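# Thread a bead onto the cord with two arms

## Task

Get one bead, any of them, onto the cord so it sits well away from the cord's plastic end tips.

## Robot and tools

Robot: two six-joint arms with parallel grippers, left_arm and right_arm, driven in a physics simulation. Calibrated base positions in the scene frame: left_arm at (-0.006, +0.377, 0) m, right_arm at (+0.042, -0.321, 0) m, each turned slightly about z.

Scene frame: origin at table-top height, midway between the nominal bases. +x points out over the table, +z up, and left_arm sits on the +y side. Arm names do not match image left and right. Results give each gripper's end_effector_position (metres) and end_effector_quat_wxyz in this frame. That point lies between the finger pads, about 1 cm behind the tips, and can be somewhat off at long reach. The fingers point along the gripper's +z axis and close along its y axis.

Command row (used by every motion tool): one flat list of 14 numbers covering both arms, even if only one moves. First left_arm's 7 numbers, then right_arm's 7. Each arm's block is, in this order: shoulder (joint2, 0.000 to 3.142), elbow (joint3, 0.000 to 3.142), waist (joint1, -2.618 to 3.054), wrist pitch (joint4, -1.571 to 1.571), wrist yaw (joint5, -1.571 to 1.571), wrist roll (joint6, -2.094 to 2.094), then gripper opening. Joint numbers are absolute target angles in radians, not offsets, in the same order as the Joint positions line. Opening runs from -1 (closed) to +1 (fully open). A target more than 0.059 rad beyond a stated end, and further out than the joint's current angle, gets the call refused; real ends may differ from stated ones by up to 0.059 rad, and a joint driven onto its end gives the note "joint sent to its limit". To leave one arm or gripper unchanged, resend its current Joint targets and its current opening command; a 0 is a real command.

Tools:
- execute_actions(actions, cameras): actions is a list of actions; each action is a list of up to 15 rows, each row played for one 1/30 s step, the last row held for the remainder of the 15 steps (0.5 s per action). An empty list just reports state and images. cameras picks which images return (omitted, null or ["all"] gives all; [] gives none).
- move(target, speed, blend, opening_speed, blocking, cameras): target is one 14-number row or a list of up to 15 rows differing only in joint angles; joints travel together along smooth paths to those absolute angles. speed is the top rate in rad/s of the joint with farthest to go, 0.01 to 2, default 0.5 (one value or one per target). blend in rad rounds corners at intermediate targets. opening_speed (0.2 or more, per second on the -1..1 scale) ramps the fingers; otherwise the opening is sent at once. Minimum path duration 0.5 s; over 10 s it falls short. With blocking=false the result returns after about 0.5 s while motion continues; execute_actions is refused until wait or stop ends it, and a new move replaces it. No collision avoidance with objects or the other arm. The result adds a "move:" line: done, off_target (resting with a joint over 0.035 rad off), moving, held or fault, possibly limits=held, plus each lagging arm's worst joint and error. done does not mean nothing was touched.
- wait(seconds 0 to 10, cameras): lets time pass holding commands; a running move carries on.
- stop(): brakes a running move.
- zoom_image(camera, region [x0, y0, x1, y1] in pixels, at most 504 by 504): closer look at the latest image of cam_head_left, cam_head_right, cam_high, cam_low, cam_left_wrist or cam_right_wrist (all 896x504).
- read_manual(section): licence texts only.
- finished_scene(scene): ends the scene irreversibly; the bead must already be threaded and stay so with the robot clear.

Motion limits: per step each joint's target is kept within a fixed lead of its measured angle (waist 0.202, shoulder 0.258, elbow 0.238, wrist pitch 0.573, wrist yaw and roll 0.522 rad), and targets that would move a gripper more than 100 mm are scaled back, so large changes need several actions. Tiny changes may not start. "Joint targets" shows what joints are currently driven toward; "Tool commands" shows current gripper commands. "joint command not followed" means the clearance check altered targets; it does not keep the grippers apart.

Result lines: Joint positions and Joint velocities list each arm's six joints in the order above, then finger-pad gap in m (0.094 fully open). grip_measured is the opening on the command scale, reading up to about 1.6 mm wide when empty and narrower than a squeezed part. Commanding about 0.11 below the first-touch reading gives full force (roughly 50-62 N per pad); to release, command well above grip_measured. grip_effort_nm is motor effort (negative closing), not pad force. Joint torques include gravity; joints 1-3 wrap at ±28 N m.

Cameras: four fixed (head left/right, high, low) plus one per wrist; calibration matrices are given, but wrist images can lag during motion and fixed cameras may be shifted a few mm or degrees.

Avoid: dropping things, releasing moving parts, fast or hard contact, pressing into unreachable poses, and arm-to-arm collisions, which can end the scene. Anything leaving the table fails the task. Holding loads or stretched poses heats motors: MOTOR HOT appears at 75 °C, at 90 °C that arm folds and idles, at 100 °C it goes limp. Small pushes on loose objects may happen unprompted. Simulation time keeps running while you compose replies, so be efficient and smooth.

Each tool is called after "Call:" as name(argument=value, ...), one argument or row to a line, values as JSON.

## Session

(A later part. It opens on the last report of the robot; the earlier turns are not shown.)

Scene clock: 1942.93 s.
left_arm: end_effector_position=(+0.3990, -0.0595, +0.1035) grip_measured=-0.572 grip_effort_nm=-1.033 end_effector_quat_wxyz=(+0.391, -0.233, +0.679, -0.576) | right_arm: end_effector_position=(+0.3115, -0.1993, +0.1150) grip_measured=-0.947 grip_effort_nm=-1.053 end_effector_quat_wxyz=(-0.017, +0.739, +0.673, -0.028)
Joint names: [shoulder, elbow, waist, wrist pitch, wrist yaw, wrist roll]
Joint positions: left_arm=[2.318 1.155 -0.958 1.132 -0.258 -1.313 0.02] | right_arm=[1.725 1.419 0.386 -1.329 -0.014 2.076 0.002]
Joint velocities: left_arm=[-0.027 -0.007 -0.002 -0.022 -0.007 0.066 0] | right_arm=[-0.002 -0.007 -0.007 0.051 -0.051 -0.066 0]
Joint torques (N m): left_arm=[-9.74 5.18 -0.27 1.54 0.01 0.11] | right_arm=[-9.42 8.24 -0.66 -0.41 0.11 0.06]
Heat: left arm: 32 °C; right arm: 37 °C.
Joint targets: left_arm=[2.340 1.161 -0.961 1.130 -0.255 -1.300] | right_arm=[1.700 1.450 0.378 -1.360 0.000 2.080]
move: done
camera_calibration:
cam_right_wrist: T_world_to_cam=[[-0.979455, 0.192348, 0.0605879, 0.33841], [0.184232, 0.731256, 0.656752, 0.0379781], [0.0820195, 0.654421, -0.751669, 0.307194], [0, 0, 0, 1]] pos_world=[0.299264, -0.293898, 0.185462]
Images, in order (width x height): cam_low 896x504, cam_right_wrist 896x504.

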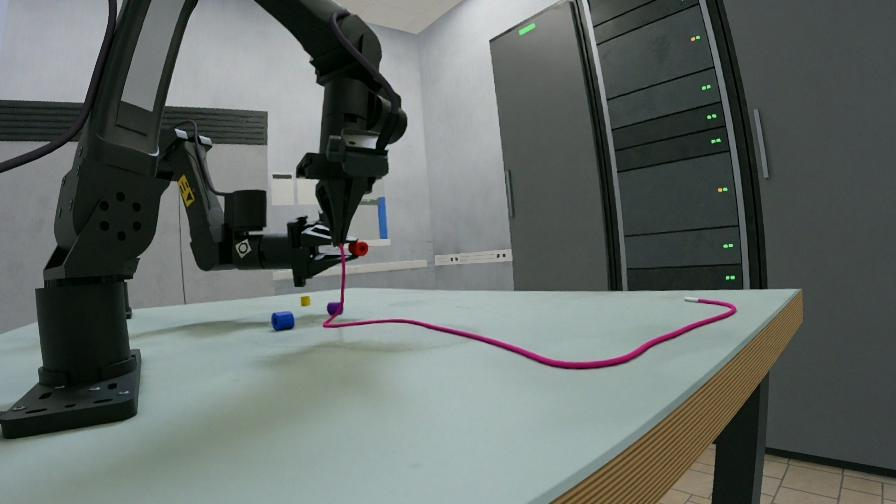

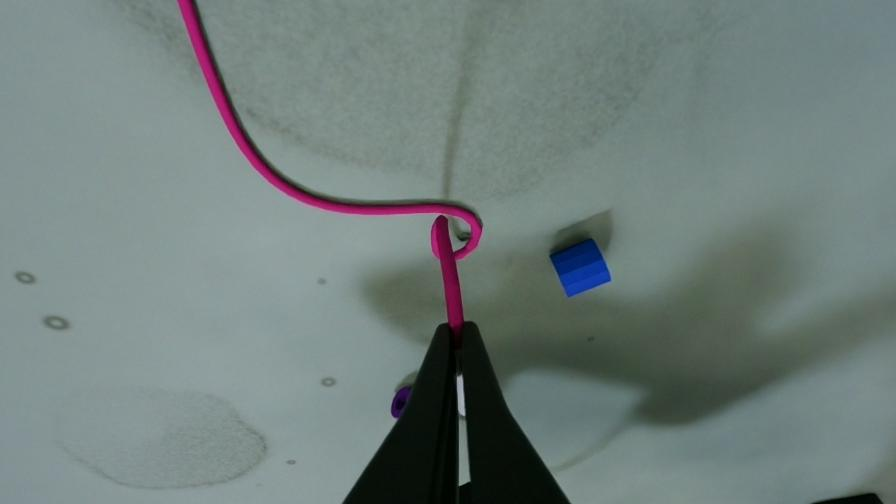

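Call:
move(
  target=[
    [2.12,2.0736,-0.758,-0.722,0,-0.1,-0.66,1.70,1.45,0.378,-1.36,0,2.08,-1],
  ],
  speed=0.5,
  cameras=[],
)

Call:
move(
  target=[
    [2.12,2.0736,-0.758,-0.722,0,-0.1,-0.66,1.83,1.381,0.454,-1.112,0,2.08,-1],
    [2.12,2.0736,-0.758,-0.722,0,-0.1,-0.66,2.01,1.405,0.489,-0.975,0,2.08,-1],
  ],
  speed=0.3,
)

Call:
zoom_image(
  camera="cam_low",
  region=[240, 130, 540, 330],
)

Scene clock: 1973.10 s.
left_arm: end_effector_position=(+0.4386, -0.0015, +0.1777) grip_measured=-0.572 grip_effort_nm=-1.023 end_effector_quat_wxyz=(+0.326, +0.277, +0.894, -0.137) | right_arm: end_effector_position=(+0.3113, -0.1994, +0.1150) grip_measured=-0.947 grip_effort_nm=-1.053 end_effector_quat_wxyz=(-0.017, +0.739, +0.673, -0.028)
Joint names: [shoulder, elbow, waist, wrist pitch, wrist yaw, wrist roll]
Joint positions: left_arm=[2.173 2.045 -0.766 -0.72 -0.007 -0.106 0.02] | right_arm=[1.725 1.419 0.386 -1.33 -0.014 2.076 0.002]
Joint velocities: left_arm=[-0.012 0.007 -0.022 0.051 -0.051 0.037 0.001] | right_arm=[-0.002 -0.007 -0.022 -0.007 -0.051 -0.022 0]
Joint torques (N m): left_arm=[-16.96 8.46 0.61 1.21 0.03 0.06] | right_arm=[-9.37 8.28 -0.68 -0.42 0.12 0.05]
Heat: left arm: 32 °C; right arm: 38 °C.
Joint targets: left_arm=[2.120 2.074 -0.758 -0.722 0.000 -0.100] | right_arm=[1.700 1.450 0.378 -1.360 0.000 2.080]
move: off_target (left_arm); left_arm: the shoulder is farthest, 0.053 rad from its target
No camera images: "cameras" was empty.

Scene clock: 1975.20 s.
left_arm: end_effector_position=(+0.4384, -0.0014, +0.1775) grip_measured=-0.572 grip_effort_nm=-1.033 end_effector_quat_wxyz=(+0.325, +0.277, +0.894, -0.137) | right_arm: end_effector_position=(+0.3573, -0.1411, +0.0229) grip_measured=-0.947 grip_effort_nm=-1.053 end_effector_quat_wxyz=(-0.008, +0.705, +0.709, -0.002)
Joint names: [shoulder, elbow, waist, wrist pitch, wrist yaw, wrist roll]
Joint positions: left_arm=[2.173 2.045 -0.766 -0.721 -0.006 -0.105 0.02] | right_arm=[1.997 1.402 0.482 -0.983 -0.014 2.076 0.002]
Joint velocities: left_arm=[0.007 -0.007 0.002 -0.022 0.066 -0.022 -0.001] | right_arm=[-0.007 -0.002 -0.012 0.022 -0.125 0.007 -0.001]
Joint torques (N m): left_arm=[-16.95 8.44 0.62 1.22 0.04 0.04] | right_arm=[-8.68 5.81 0.61 0.05 0.12 0.06]
Heat: left arm: 32 °C; right arm: 38 °C.
Joint targets: left_arm=[2.120 2.074 -0.758 -0.722 0.000 -0.100] | right_arm=[2.010 1.405 0.489 -0.975 0.000 2.080]
move: off_target (left_arm); left_arm: the shoulder is farthest, 0.053 rad from its target
camera_calibration:
cam_left_wrist: T_world_to_cam=[[-0.662958, -0.748407, -0.0193044, 0.297422], [-0.748648, 0.662605, 0.0219347, 0.35115], [-0.00362486, 0.028994, -0.999573, 0.292198], [0, 0, 0, 1]] pos_world=[0.461126, -0.018553, 0.290112]
cam_right_wrist: T_world_to_cam=[[-0.995279, 0.0960406, 0.0140084, 0.370772], [0.079784, 0.727399, 0.681561, 0.0836243], [0.0552679, 0.679461, -0.731627, 0.208774], [0, 0, 0, 1]] pos_world=[0.350811, -0.238291, 0.0905557]

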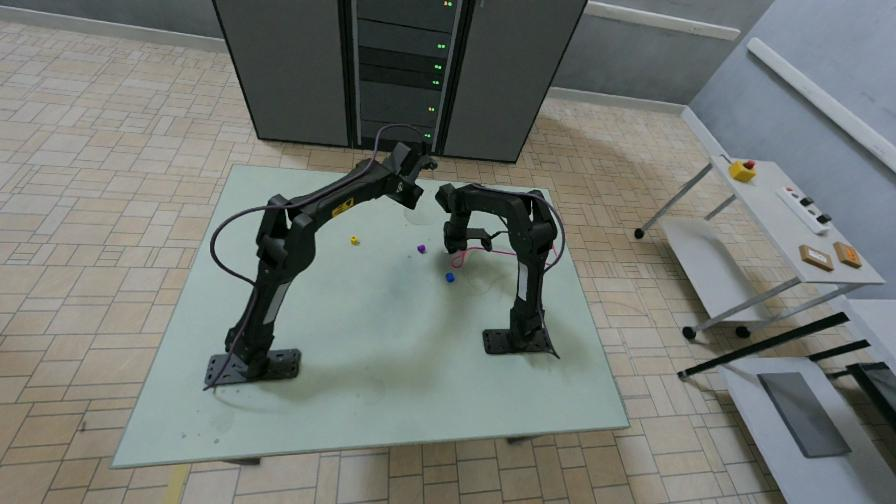

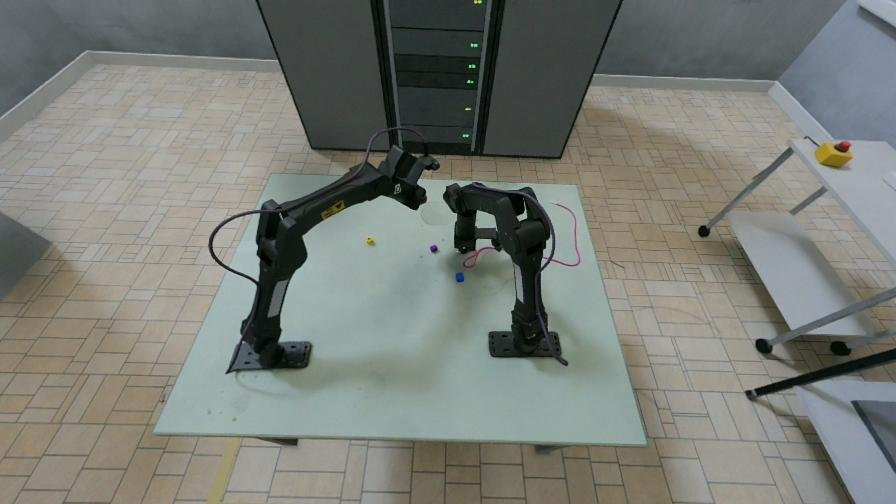

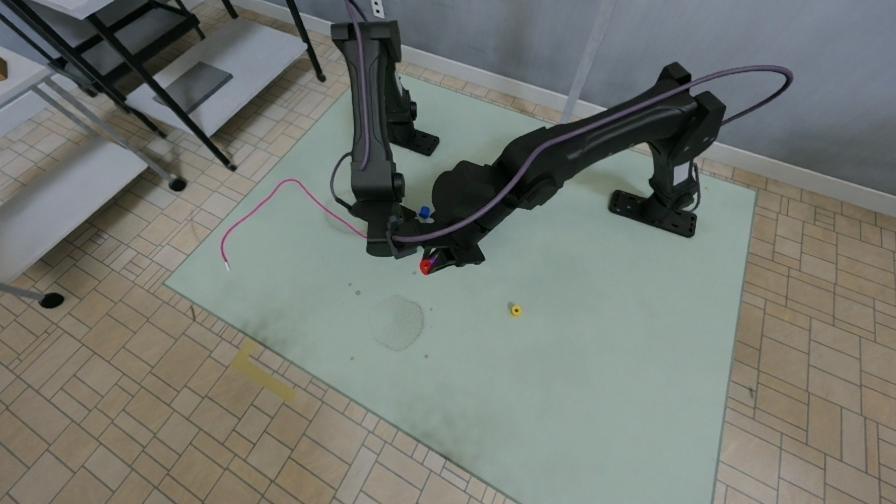

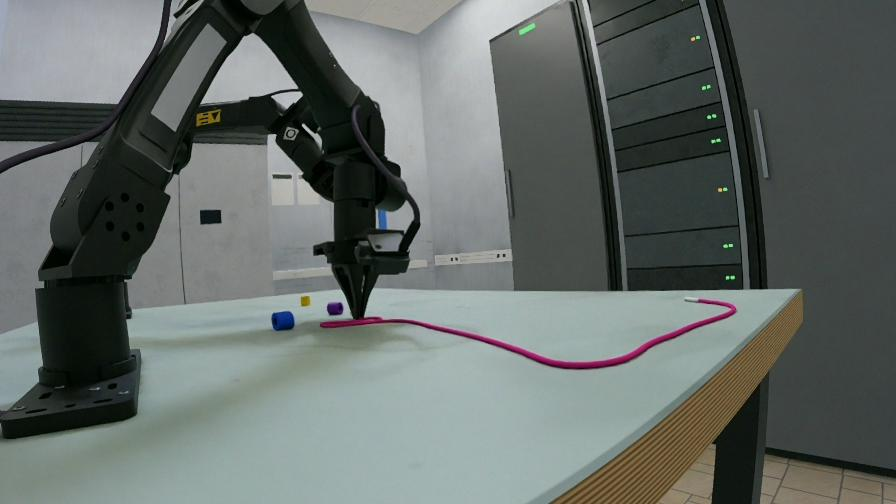

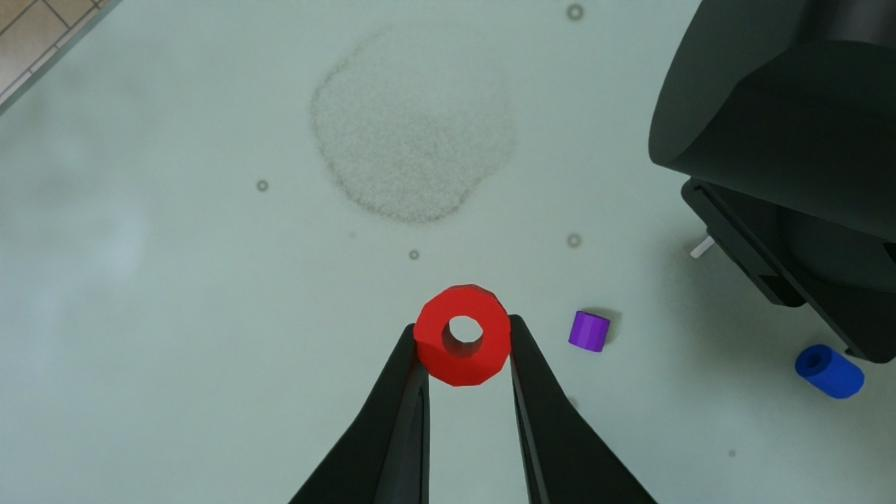

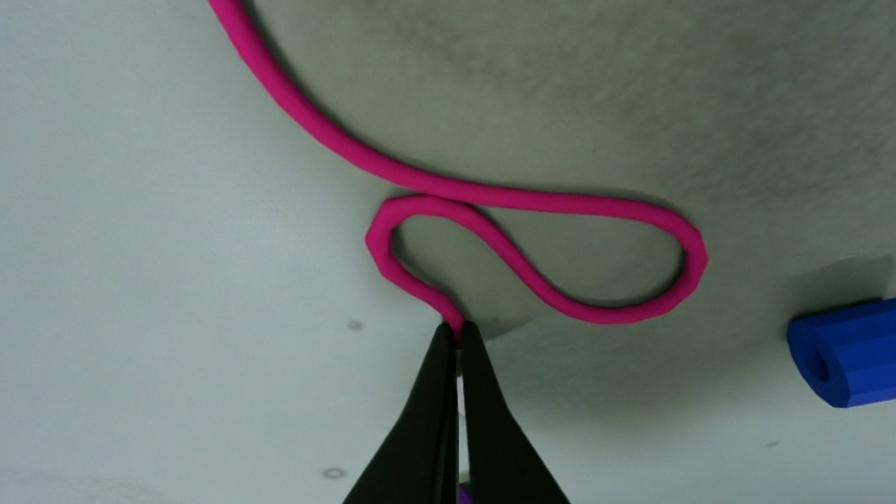

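Scaled by 1.680 from the camera's 896x504 image, which has a finer 1280x720 frame.

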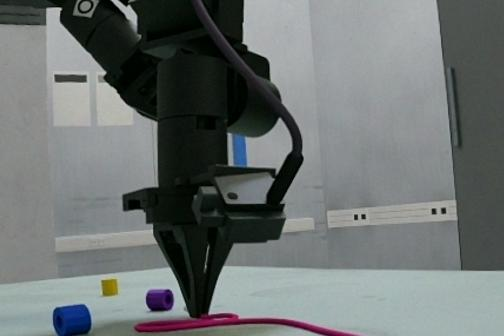

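Call:
move(
  target=[2.12,2.0736,-0.40,-0.722,0,-0.1,-0.66,2.01,1.405,0.489,-0.975,0,2.08,-1],
  cameras=[],
)

Call:
move(
  target=[2.12,2.0736,-0.40,-0.722,0,-0.1,-0.66,2.33,1.932,0.547,-1.16,0,2.08,-1],
  speed=0.3,
  cameras=["cam_right_wrist","cam_low","cam_head_right"],
)

Scene clock: 1989.13 s.
left_arm: end_effector_position=(+0.5457, +0.1864, +0.1775) grip_measured=-0.572 grip_effort_nm=-1.028 end_effector_quat_wxyz=(+0.344, +0.108, +0.930, -0.076) | right_arm: end_effector_position=(+0.3576, -0.1409, +0.0229) grip_measured=-0.947 grip_effort_nm=-1.057 end_effector_quat_wxyz=(-0.008, +0.705, +0.709, -0.001)
Joint names: [shoulder, elbow, waist, wrist pitch, wrist yaw, wrist roll]
Joint positions: left_arm=[2.173 2.045 -0.392 -0.722 -0.002 -0.104 0.02] | right_arm=[1.997 1.402 0.482 -0.982 -0.014 2.076 0.002]
Joint velocities: left_arm=[-0.002 -0.002 -0.002 0.066 -0.007 -0.007 0] | right_arm=[-0.007 -0.002 0.002 -0.007 -0.051 0.007 -0.002]
Joint torques (N m): left_arm=[-16.94 8.44 -0.72 1.23 0.02 0.02] | right_arm=[-8.66 5.93 0.62 0.08 0.11 0.06]
Heat: left arm: 36 °C; right arm: 36 °C.
Joint targets: left_arm=[2.120 2.074 -0.400 -0.722 0.000 -0.100] | right_arm=[2.010 1.405 0.489 -0.975 0.000 2.080]
move: off_target (left_arm); left_arm: the shoulder is farthest, 0.053 rad from its target
No camera images: "cameras" was empty.

Scene clock: 1991.27 s.
left_arm: end_effector_position=(+0.5456, +0.1862, +0.1775) grip_measured=-0.572 grip_effort_nm=-1.033 end_effector_quat_wxyz=(+0.344, +0.108, +0.930, -0.076) | right_arm: end_effector_position=(+0.4237, -0.0748, +0.0259) grip_measured=-0.947 grip_effort_nm=-1.057 end_effector_quat_wxyz=(-0.002, +0.685, +0.728, +0.021)
Joint names: [shoulder, elbow, waist, wrist pitch, wrist yaw, wrist roll]
Joint positions: left_arm=[2.173 2.045 -0.393 -0.722 -0.002 -0.104 0.02] | right_arm=[2.301 1.897 0.538 -1.126 -0.014 2.076 0.002]
Joint velocities: left_arm=[-0.022 -0.002 -0.007 -0.095 0.037 -0.037 0] | right_arm=[-0.017 -0.017 -0.012 0.007 0.051 -0.022 -0.001]
Joint torques (N m): left_arm=[-16.95 8.44 -0.61 1.21 0.01 0.02] | right_arm=[-10.19 8.7 0.75 -0.25 0.1 0.06]
Heat: left arm: 36 °C; right arm: 37 °C.
Joint targets: left_arm=[2.120 2.074 -0.400 -0.722 0.000 -0.100] | right_arm=[2.330 1.932 0.547 -1.160 0.000 2.080]
move: off_target (left_arm); left_arm: the shoulder is farthest, 0.053 rad from its target
camera_calibration:
cam_right_wrist: T_world_to_cam=[[-0.998872, 0.0402496, -0.0251902, 0.42884], [0.011054, 0.713058, 0.701018, 0.0556268], [0.0461778, 0.699949, -0.712699, 0.167103], [0, 0, 0, 1]] pos_world=[0.420025, -0.17389, 0.0909014]
Images, in order (width x height): cam_head_right 896x504, cam_low 896x504, cam_right_wrist 896x504.

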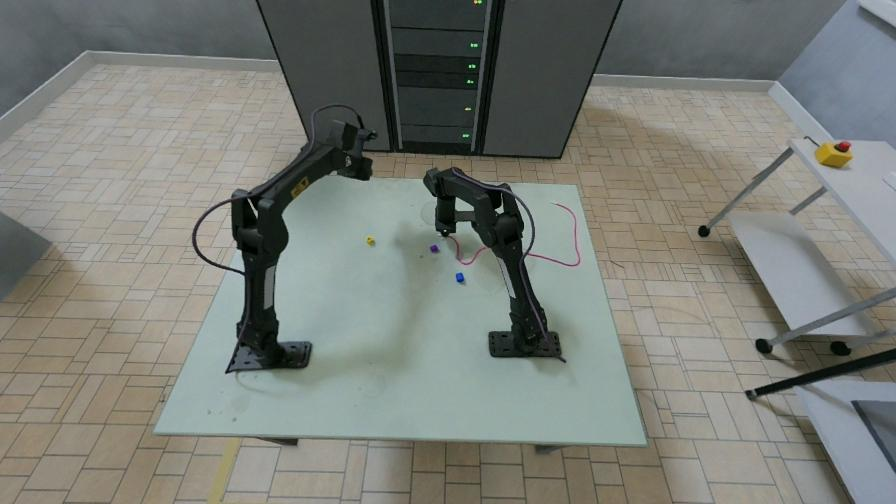

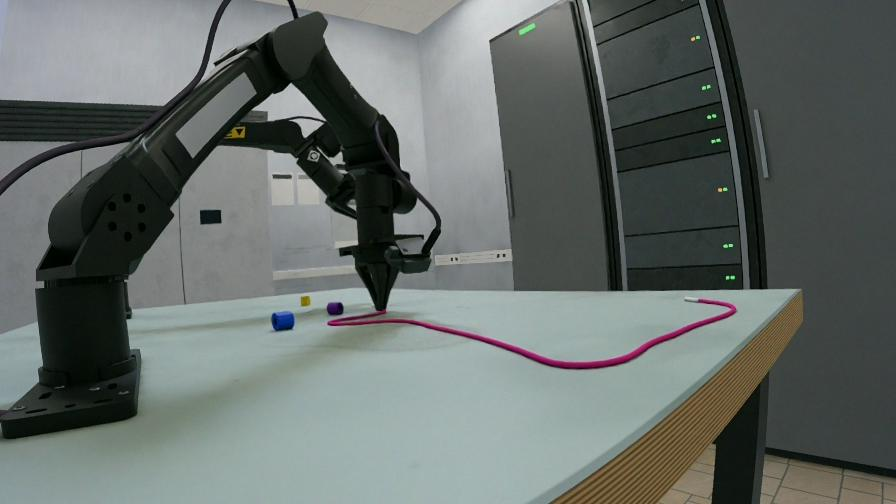

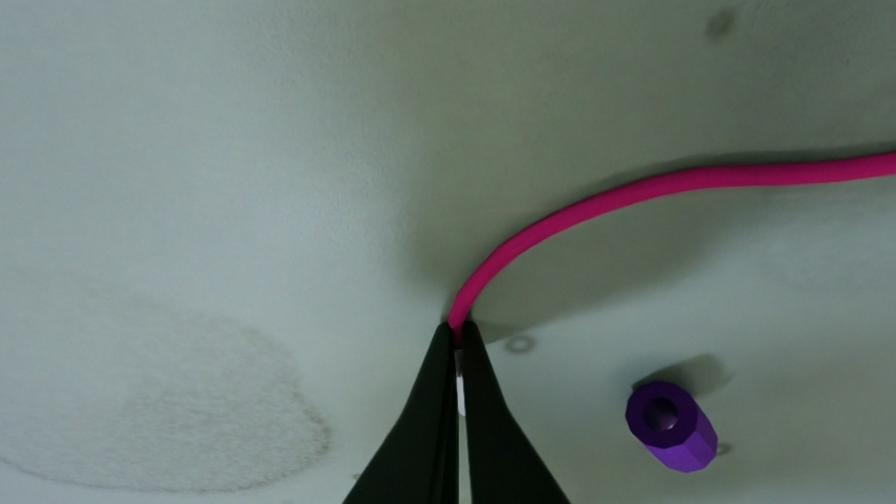

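Call:
move(
  target=[2.12,2.0736,-0.40,-0.722,0,-0.1,-0.66,2.33,1.932,0.547,-1.16,0,2.08,-0.6],
  cameras=[],
)

Call:
move(
  target=[
    [2.12,2.0736,-0.40,-0.722,0,-0.1,-0.66,2.20,2.02,0.547,-1.40,0,2.08,-0.6],
    [2.12,2.0736,-0.40,-0.722,0,-0.1,-0.66,2.00,1.72,0.44,-1.32,0,-0.3,-0.6],
  ],
  speed=0.8,
)

Scene clock: 1997.33 s.
left_arm: end_effector_position=(+0.5456, +0.1862, +0.1775) grip_measured=-0.572 grip_effort_nm=-1.028 end_effector_quat_wxyz=(+0.344, +0.108, +0.930, -0.076) | right_arm: end_effector_position=(+0.4233, -0.0751, +0.0255) grip_measured=-0.603 grip_effort_nm=0.134 end_effector_quat_wxyz=(-0.002, +0.685, +0.728, +0.020)
Joint names: [shoulder, elbow, waist, wrist pitch, wrist yaw, wrist roll]
Joint positions: left_arm=[2.173 2.045 -0.393 -0.722 -0.002 -0.104 0.02] | right_arm=[2.302 1.898 0.538 -1.129 -0.014 2.076 0.019]
Joint velocities: left_arm=[0.007 -0.002 -0.007 0.007 -0.037 -0.051 0] | right_arm=[-0.022 0.002 0.002 -0.081 0.022 -0.037 0.001]
Joint torques (N m): left_arm=[-16.95 8.46 -0.61 1.22 0 0.03] | right_arm=[-10.28 8.65 0.76 -0.23 0.12 0.07]
Heat: left arm: 37 °C; right arm: 38 °C.
Joint targets: left_arm=[2.120 2.074 -0.400 -0.722 0.000 -0.100] | right_arm=[2.330 1.932 0.547 -1.160 0.000 2.080]
move: off_target (left_arm); left_arm: the shoulder is farthest, 0.053 rad from its target
No camera images: "cameras" was empty.

Scene clock: 2001.63 s.
left_arm: end_effector_position=(+0.5456, +0.1862, +0.1775) grip_measured=-0.572 grip_effort_nm=-1.033 end_effector_quat_wxyz=(+0.344, +0.108, +0.930, -0.076) | right_arm: end_effector_position=(+0.3715, -0.1488, +0.0886) grip_measured=-0.603 grip_effort_nm=0.139 end_effector_quat_wxyz=(-0.040, -0.375, +0.926, +0.000)
Joint names: [shoulder, elbow, waist, wrist pitch, wrist yaw, wrist roll]
Joint positions: left_arm=[2.173 2.045 -0.393 -0.722 -0.002 -0.104 0.02] | right_arm=[2.046 1.739 0.448 -1.343 -0.007 -0.294 0.019]
Joint velocities: left_arm=[0.002 -0.007 0.012 0.007 0.022 -0.022 0] | right_arm=[-0.012 -0.002 -0.012 -0.022 0.007 -0.051 0]
Joint torques (N m): left_arm=[-16.94 8.44 -0.62 1.22 0.01 0.03] | right_arm=[-13.98 4.48 -0.8 0.1 0.04 -0.03]
Heat: left arm: 38 °C; right arm: 39 °C.
Joint targets: left_arm=[2.120 2.074 -0.400 -0.722 0.000 -0.100] | right_arm=[2.000 1.720 0.440 -1.320 0.000 -0.300]
move: off_target (left_arm, right_arm); left_arm: the shoulder is farthest, 0.053 rad from its target; right_arm: the shoulder is farthest, 0.046 rad from its target
camera_calibration:
cam_left_wrist: T_world_to_cam=[[-0.347754, -0.937428, -0.0171878, 0.371713], [-0.937467, 0.34736, 0.0222847, 0.468761], [-0.0149199, 0.0238626, -0.999604, 0.294206], [0, 0, 0, 1]] pos_world=[0.573102, 0.178605, 0.290033]
cam_right_wrist: T_world_to_cam=[[0.619246, -0.78487, -0.0226508, -0.342912], [-0.52515, -0.435434, 0.731174, 0.0906436], [-0.583739, -0.440881, -0.681815, 0.327576], [0, 0, 0, 1]] pos_world=[0.451167, -0.0852499, 0.149303]

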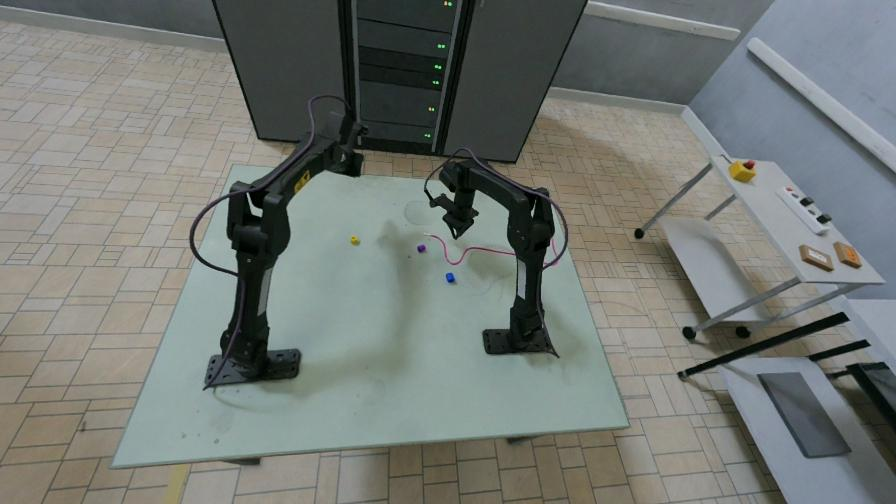

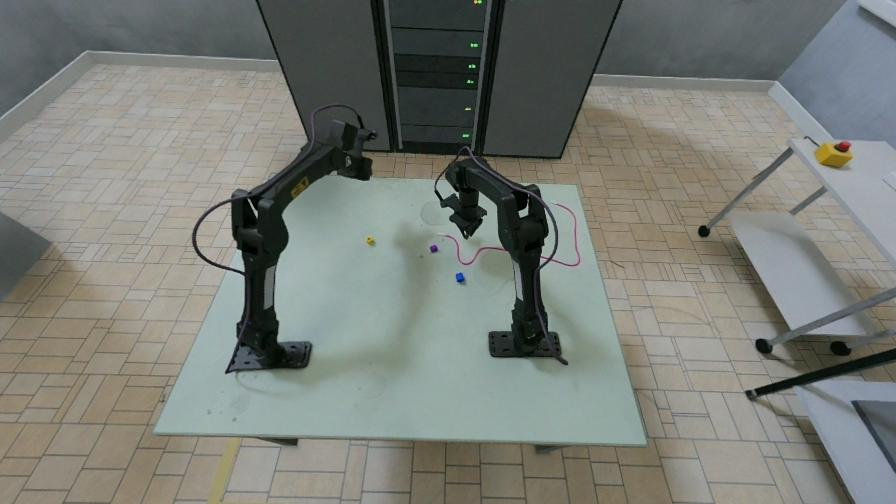

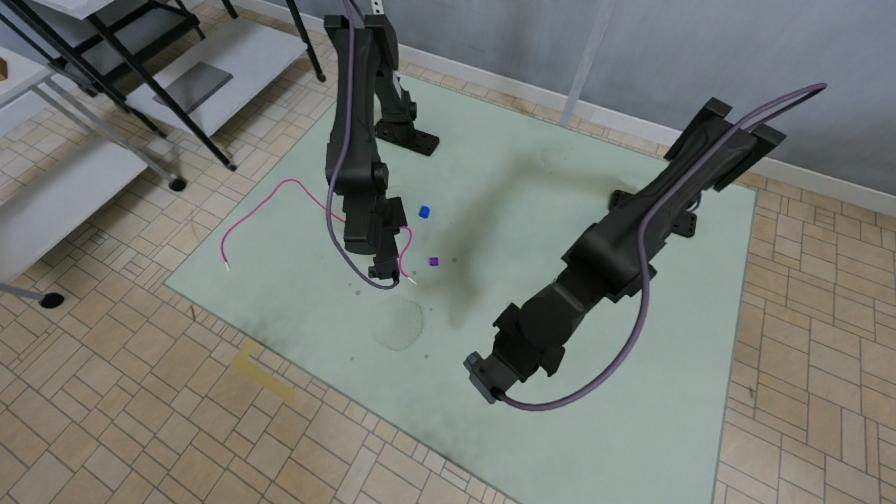

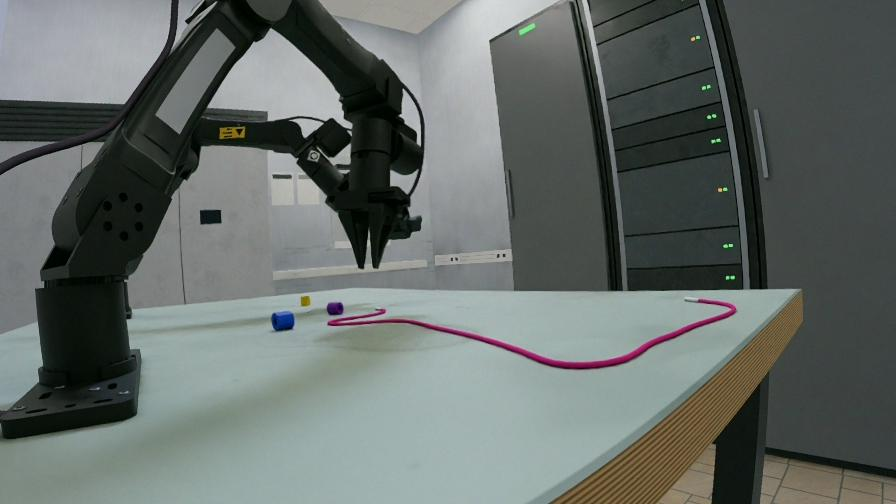

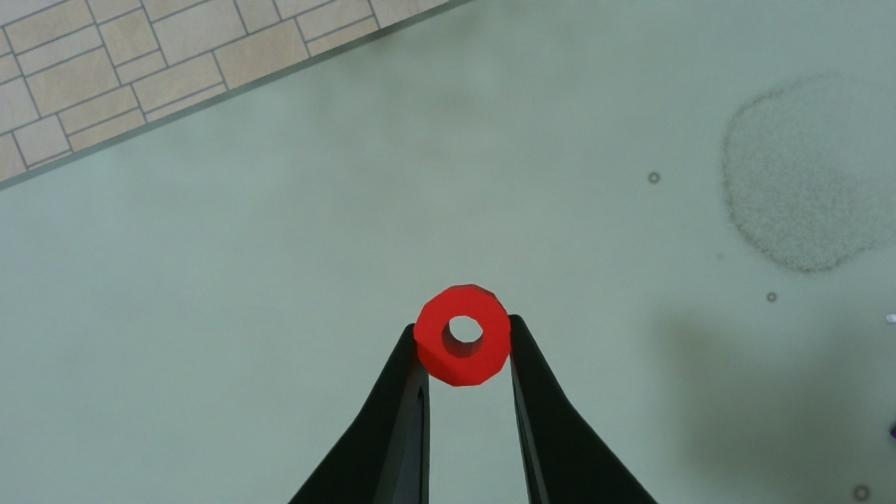

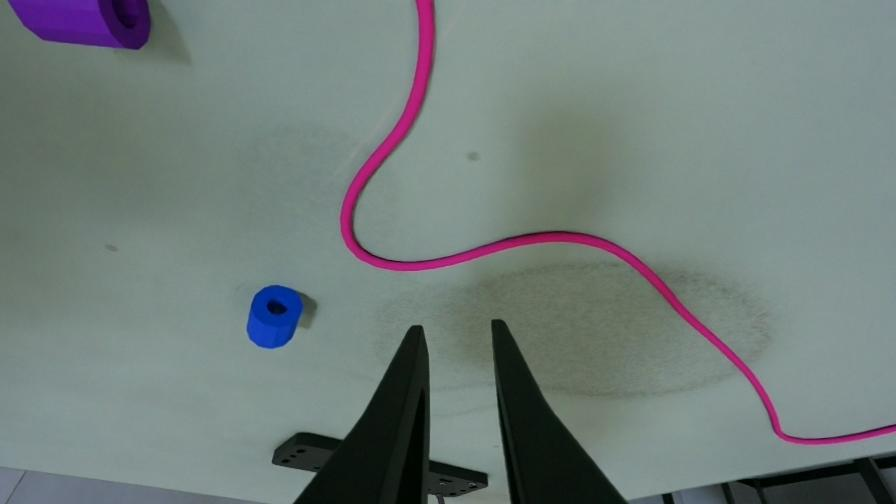

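Call:
move(
  target=[2.12,2.0736,-0.40,-0.722,0,-0.1,-0.66,2.19,1.82,0.507,-1.204,0,-0.18,-0.6],
  cameras=["cam_right_wrist","cam_low"],
)

Scene clock: 2022.23 s.
left_arm: end_effector_position=(+0.5456, +0.1862, +0.1775) grip_measured=-0.572 grip_effort_nm=-1.028 end_effector_quat_wxyz=(+0.344, +0.108, +0.930, -0.076) | right_arm: end_effector_position=(+0.3901, -0.1131, +0.0457) grip_measured=-0.603 grip_effort_nm=0.129 end_effector_quat_wxyz=(-0.030, -0.352, +0.936, -0.002)
Joint names: [shoulder, elbow, waist, wrist pitch, wrist yaw, wrist roll]
Joint positions: left_arm=[2.173 2.045 -0.393 -0.722 -0.002 -0.104 0.02] | right_arm=[2.185 1.782 0.506 -1.227 -0.006 -0.185 0.019]
Joint velocities: left_arm=[-0.007 -0.012 0.002 -0.022 -0.007 -0.022 0] | right_arm=[0.007 -0.002 -0.002 -0.007 -0.007 0.007 0]
Joint torques (N m): left_arm=[-16.92 8.44 -0.62 1.22 0 0.03] | right_arm=[-10.95 8.77 0.05 0.12 0.05 0.04]
Heat: left arm: 39 °C; right arm: 39 °C.
Joint targets: left_arm=[2.120 2.074 -0.400 -0.722 0.000 -0.100] | right_arm=[2.190 1.820 0.507 -1.204 0.000 -0.180]
move: off_target (left_arm, right_arm); left_arm: the shoulder is farthest, 0.053 rad from its target; right_arm: the elbow is farthest, 0.038 rad from its target
camera_calibration:
cam_right_wrist: T_world_to_cam=[[0.579341, -0.815019, -0.0104192, -0.315809], [-0.562829, -0.409257, 0.718145, 0.165631], [-0.589566, -0.410186, -0.695816, 0.331291], [0, 0, 0, 1]] pos_world=[0.471501, -0.0537139, 0.10828]
Images, in order (width x height): cam_low 896x504, cam_right_wrist 896x504.

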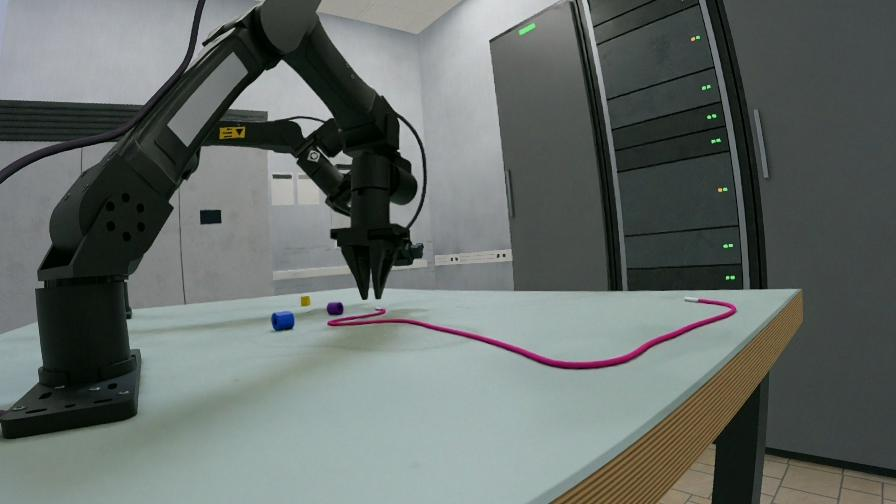

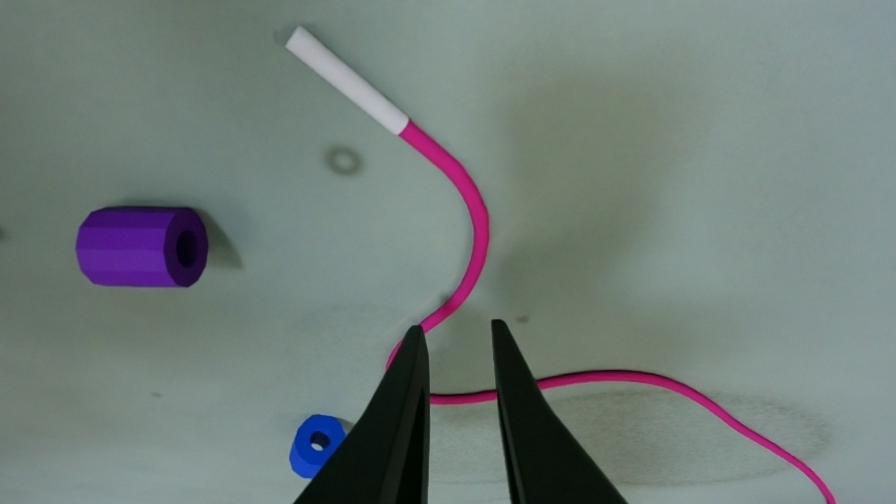

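Call:
move(
  target=[
    [2.12,2.0736,-0.40,-0.722,0,-0.1,-0.66,2.03,1.65,0.50,-1.17,0,0.17,-0.6],
    [2.12,2.0736,-0.40,-0.722,0,-0.1,-0.66,2.137,1.562,0.50,-1.025,0,0.17,-0.6],
  ],
  speed=0.4,
  cameras=["cam_right_wrist","cam_low"],
)

Call:
zoom_image(
  camera="cam_low",
  region=[280, 210, 480, 350],
)

Scene clock: 2039.03 s.
left_arm: end_effector_position=(+0.5456, +0.1862, +0.1775) grip_measured=-0.572 grip_effort_nm=-1.033 end_effector_quat_wxyz=(+0.344, +0.108, +0.930, -0.076) | right_arm: end_effector_position=(+0.3771, -0.1210, +0.0222) grip_measured=-0.603 grip_effort_nm=0.129 end_effector_quat_wxyz=(-0.015, -0.183, +0.983, -0.003)
Joint names: [shoulder, elbow, waist, wrist pitch, wrist yaw, wrist roll]
Joint positions: left_arm=[2.173 2.045 -0.393 -0.722 -0.002 -0.104 0.02] | right_arm=[2.118 1.582 0.506 -1.065 -0.006 0.165 0.019]
Joint velocities: left_arm=[0.007 -0.002 0.002 0.022 0.007 -0.007 0] | right_arm=[0.002 -0.002 -0.002 -0.037 0.051 -0.037 0]
Joint torques (N m): left_arm=[-16.94 8.44 -0.61 1.22 0.01 0.02] | right_arm=[-9.25 4.27 -0.53 0.36 0.03 0.06]
Heat: left arm: 40 °C; right arm: 40 °C.
Joint targets: left_arm=[2.120 2.074 -0.400 -0.722 0.000 -0.100] | right_arm=[2.137 1.562 0.500 -1.025 0.000 0.170]
move: off_target (left_arm, right_arm); left_arm: the shoulder is farthest, 0.053 rad from its target; right_arm: the wrist pitch is farthest, 0.040 rad from its target
camera_calibration:
cam_right_wrist: T_world_to_cam=[[0.264616, -0.96435, 0.00266437, -0.214585], [-0.690615, -0.187574, 0.698474, 0.247383], [-0.673074, -0.186668, -0.71563, 0.363073], [0, 0, 0, 1]] pos_world=[0.472004, -0.0927585, 0.0876071]
Images, in order (width x height): cam_low 896x504, cam_right_wrist 896x504.

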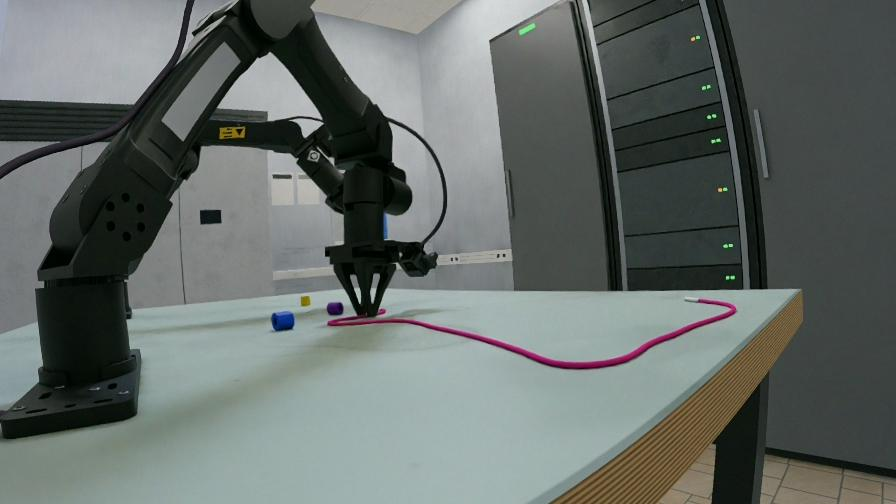

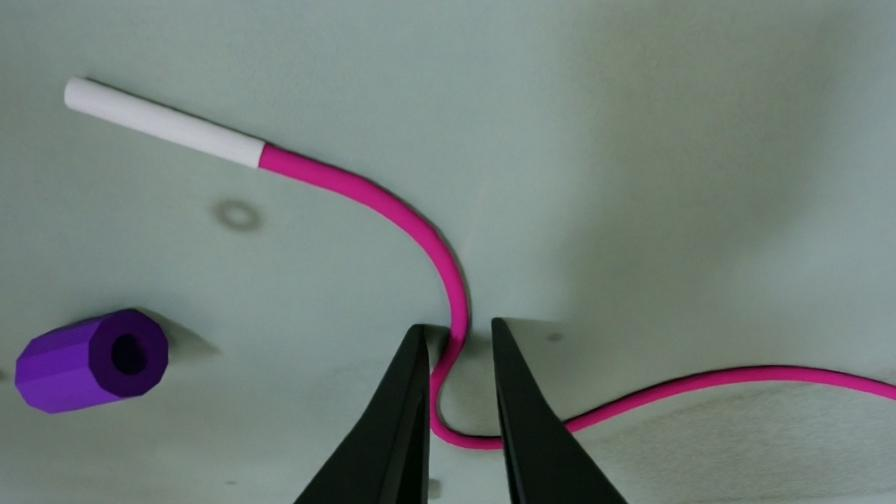

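Scaled by 2.520 from the camera's 896x504 image, which has a finer 1280x720 frame.

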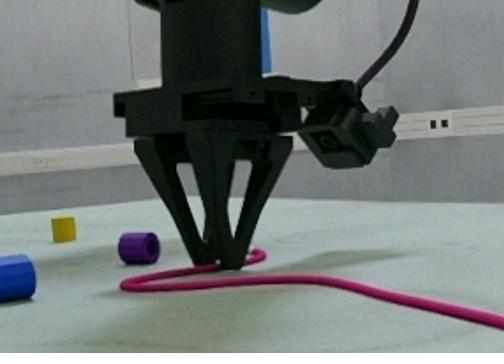

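Call:
move(
  target=[2.12,2.0736,-0.40,-0.722,0,-0.1,-0.66,2.137,1.562,0.50,-1.025,0,0.17,-1],
  cameras=["cam_right_wrist"],
)

Call:
move(
  target=[2.12,2.0736,-0.40,-0.722,0,-0.1,-0.66,1.99,1.84,0.50,-1.44,0,0.17,-1],
  cameras=["cam_right_wrist","cam_low"],
)

Call:
zoom_image(
  camera="cam_low",
  region=[280, 180, 480, 320],
)

Scene clock: 2046.40 s.
left_arm: end_effector_position=(+0.5456, +0.1862, +0.1775) grip_measured=-0.572 grip_effort_nm=-1.028 end_effector_quat_wxyz=(+0.344, +0.108, +0.930, -0.076) | right_arm: end_effector_position=(+0.3777, -0.1207, +0.0222) grip_measured=-0.962 grip_effort_nm=-1.062 end_effector_quat_wxyz=(-0.014, -0.183, +0.983, -0.002)
Joint names: [shoulder, elbow, waist, wrist pitch, wrist yaw, wrist roll]
Joint positions: left_arm=[2.173 2.045 -0.393 -0.722 -0.002 -0.104 0.02] | right_arm=[2.118 1.582 0.506 -1.062 -0.005 0.165 0.002]
Joint velocities: left_arm=[-0.032 0.002 -0.012 0.037 0.037 0.051 0] | right_arm=[0.002 -0.007 0.007 -0.022 -0.007 0.037 -0.001]
Joint torques (N m): left_arm=[-16.94 8.44 -0.58 1.23 0.01 0.03] | right_arm=[-9.31 4.31 -0.54 0.33 0.03 0.06]
Heat: left arm: 41 °C; right arm: 40 °C.
Joint targets: left_arm=[2.120 2.074 -0.400 -0.722 0.000 -0.100] | right_arm=[2.137 1.562 0.500 -1.025 0.000 0.170]
move: off_target (left_arm, right_arm); left_arm: the shoulder is farthest, 0.053 rad from its target; right_arm: the wrist pitch is farthest, 0.037 rad from its target
camera_calibration:
cam_right_wrist: T_world_to_cam=[[0.264253, -0.964451, 0.00234167, -0.214344], [-0.692427, -0.188029, 0.696556, 0.24854], [-0.671354, -0.185689, -0.717499, 0.363028], [0, 0, 0, 1]] pos_world=[0.472457, -0.0925814, 0.0878524]
Images, in order (width x height): cam_right_wrist 896x504.

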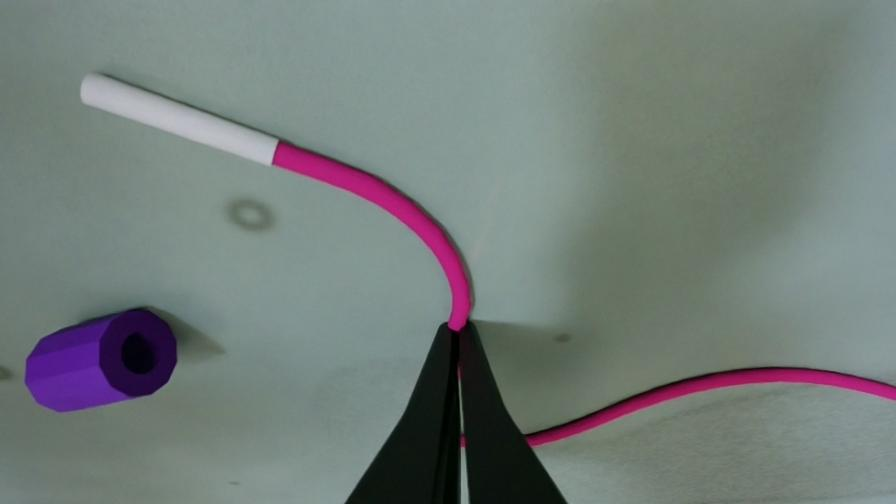

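Scene clock: 2047.97 s.
left_arm: end_effector_position=(+0.5456, +0.1862, +0.1775) grip_measured=-0.572 grip_effort_nm=-1.033 end_effector_quat_wxyz=(+0.344, +0.108, +0.930, -0.076) | right_arm: end_effector_position=(+0.3595, -0.1314, +0.1158) grip_measured=-0.962 grip_effort_nm=-1.057 end_effector_quat_wxyz=(-0.032, -0.183, +0.983, -0.009)
Joint names: [shoulder, elbow, waist, wrist pitch, wrist yaw, wrist roll]
Joint positions: left_arm=[2.173 2.045 -0.393 -0.722 -0.002 -0.104 0.02] | right_arm=[2.02 1.809 0.506 -1.425 -0.005 0.165 0.002]
Joint velocities: left_arm=[-0.017 0.002 0.002 -0.007 0.037 -0.022 0] | right_arm=[-0.012 0.012 -0.002 0.022 -0.051 0.066 0]
Joint torques (N m): left_arm=[-16.95 8.46 -0.61 1.21 0 0.03] | right_arm=[-12.4 8.39 -0.58 -0.27 0.04 0.08]
Heat: left arm: 41 °C; right arm: 40 °C.
Joint targets: left_arm=[2.120 2.074 -0.400 -0.722 0.000 -0.100] | right_arm=[1.990 1.840 0.500 -1.440 0.000 0.170]
move: off_target (left_arm); left_arm: the shoulder is farthest, 0.053 rad from its target
camera_calibration:
cam_right_wrist: T_world_to_cam=[[0.264491, -0.96431, 0.0122695, -0.221345], [-0.669357, -0.174402, 0.72218, 0.159262], [-0.694266, -0.199223, -0.691596, 0.419385], [0, 0, 0, 1]] pos_world=[0.456312, -0.102118, 0.177745]
Images, in order (width x height): cam_low 896x504, cam_right_wrist 896x504.

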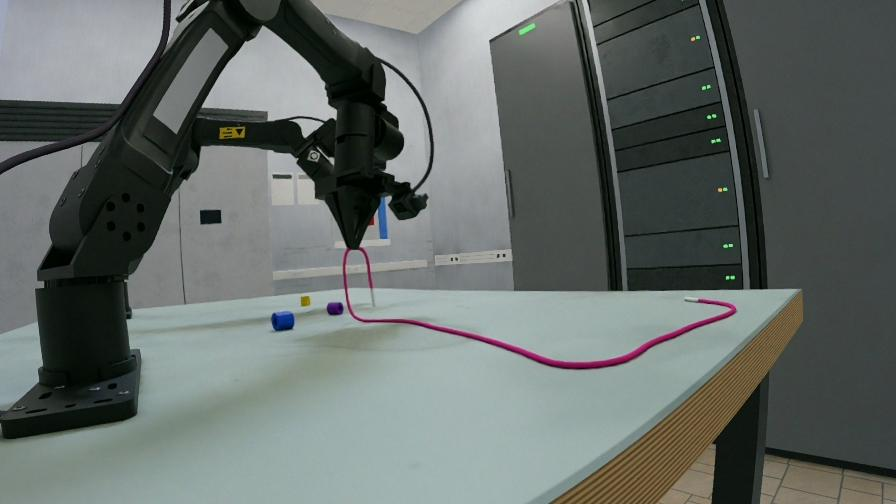

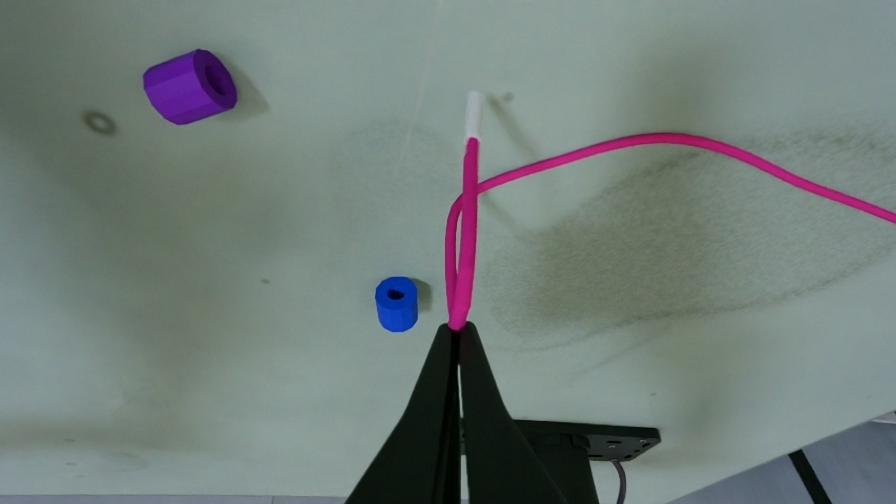

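Scaled by 2.520 from the camera's 896x504 image, which has a finer 1280x720 frame.

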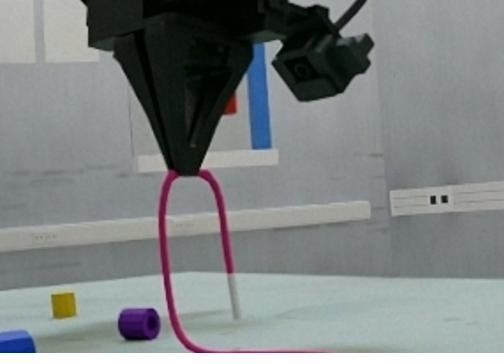

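Call:
move(
  target=[
    [2.12,2.0736,-0.40,-0.722,0,-0.1,-0.66,1.99,1.84,0.50,-1.44,0,-1.55,-1],
    [2.12,2.0736,-0.40,-0.722,0,-0.1,-0.66,1.95,1.53,0.42,-1.119,0,-1.6,-1],
    [2.12,2.0736,-0.40,-0.722,0,-0.1,-0.66,2.055,1.465,0.298,-0.99,0,-1.7,-1],
  ],
  speed=0.5,
  cameras=["cam_right_wrist","cam_low"],
)

Call:
zoom_image(
  camera="cam_low",
  region=[280, 230, 480, 370],
)

Scene clock: 2116.67 s.
left_arm: end_effector_position=(+0.5456, +0.1862, +0.1775) grip_measured=-0.572 grip_effort_nm=-1.033 end_effector_quat_wxyz=(+0.344, +0.108, +0.930, -0.076) | right_arm: end_effector_position=(+0.4033, -0.2024, +0.0261) grip_measured=-0.962 grip_effort_nm=-1.057 end_effector_quat_wxyz=(+0.000, +0.845, -0.535, +0.005)
Joint names: [shoulder, elbow, waist, wrist pitch, wrist yaw, wrist roll]
Joint positions: left_arm=[2.173 2.045 -0.393 -0.722 -0.002 -0.104 0.02] | right_arm=[2.042 1.482 0.291 -1.004 0.007 -1.694 0.002]
Joint velocities: left_arm=[-0.017 -0.012 0.017 -0.066 0.007 -0.007 0] | right_arm=[0.002 0.007 -0.017 -0.022 -0.066 -0.022 0]
Joint torques (N m): left_arm=[-16.94 8.44 -0.61 1.23 0 0.02] | right_arm=[-9.06 4.42 0.59 0.15 -0.07 -0.05]
Heat: left arm: 42 °C; right arm: 39 °C.
Joint targets: left_arm=[2.120 2.074 -0.400 -0.722 0.000 -0.100] | right_arm=[2.055 1.465 0.298 -0.990 0.000 -1.700]
move: off_target (left_arm); left_arm: the shoulder is farthest, 0.053 rad from its target
camera_calibration:
cam_right_wrist: T_world_to_cam=[[0.942328, 0.334622, 0.00673893, -0.310622], [0.240542, -0.691114, 0.681543, -0.229488], [0.232717, -0.640616, -0.731747, -0.0885254], [0, 0, 0, 1]] pos_world=[0.368511, -0.111372, 0.0937214]
Images, in order (width x height): cam_low 896x504, cam_right_wrist 896x504.

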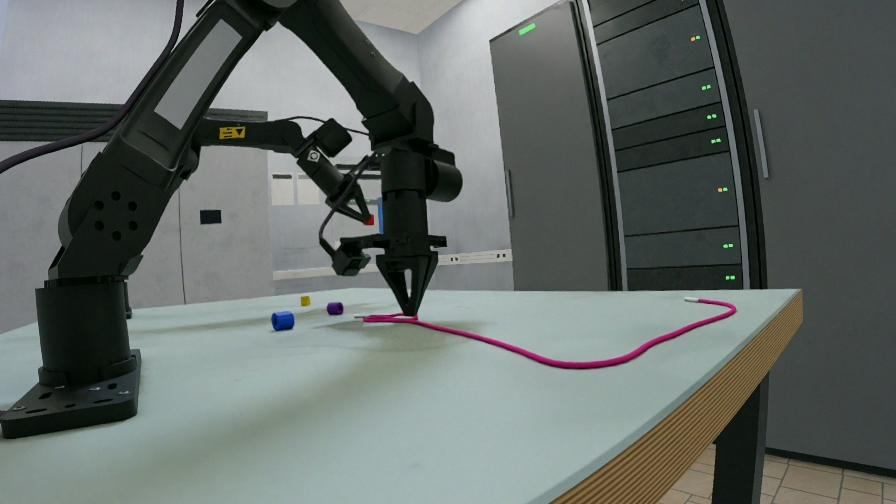

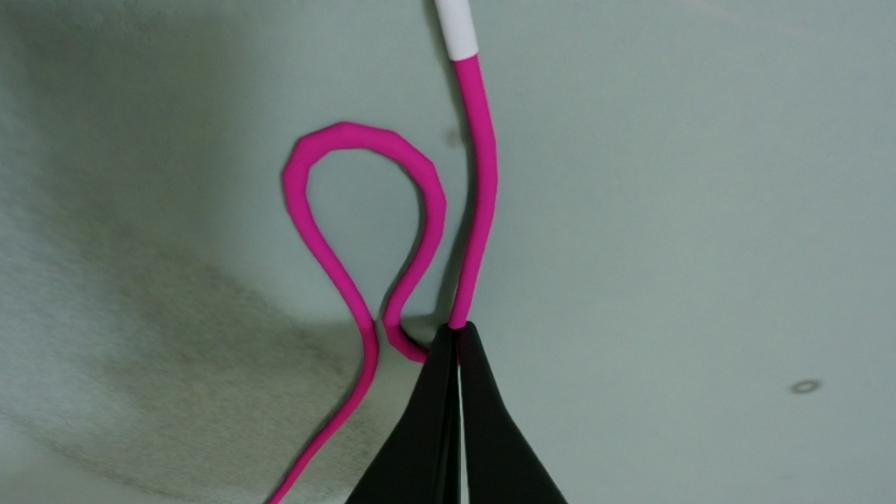

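Scaled by 2.520 from the camera's 896x504 image, which has a finer 1280x720 frame.

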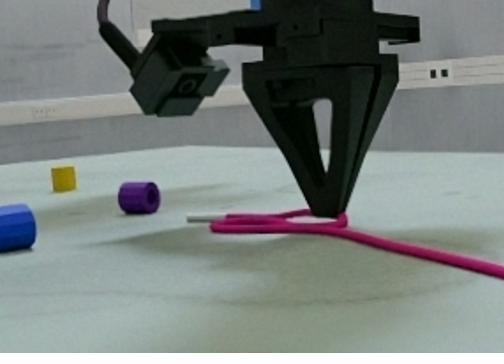

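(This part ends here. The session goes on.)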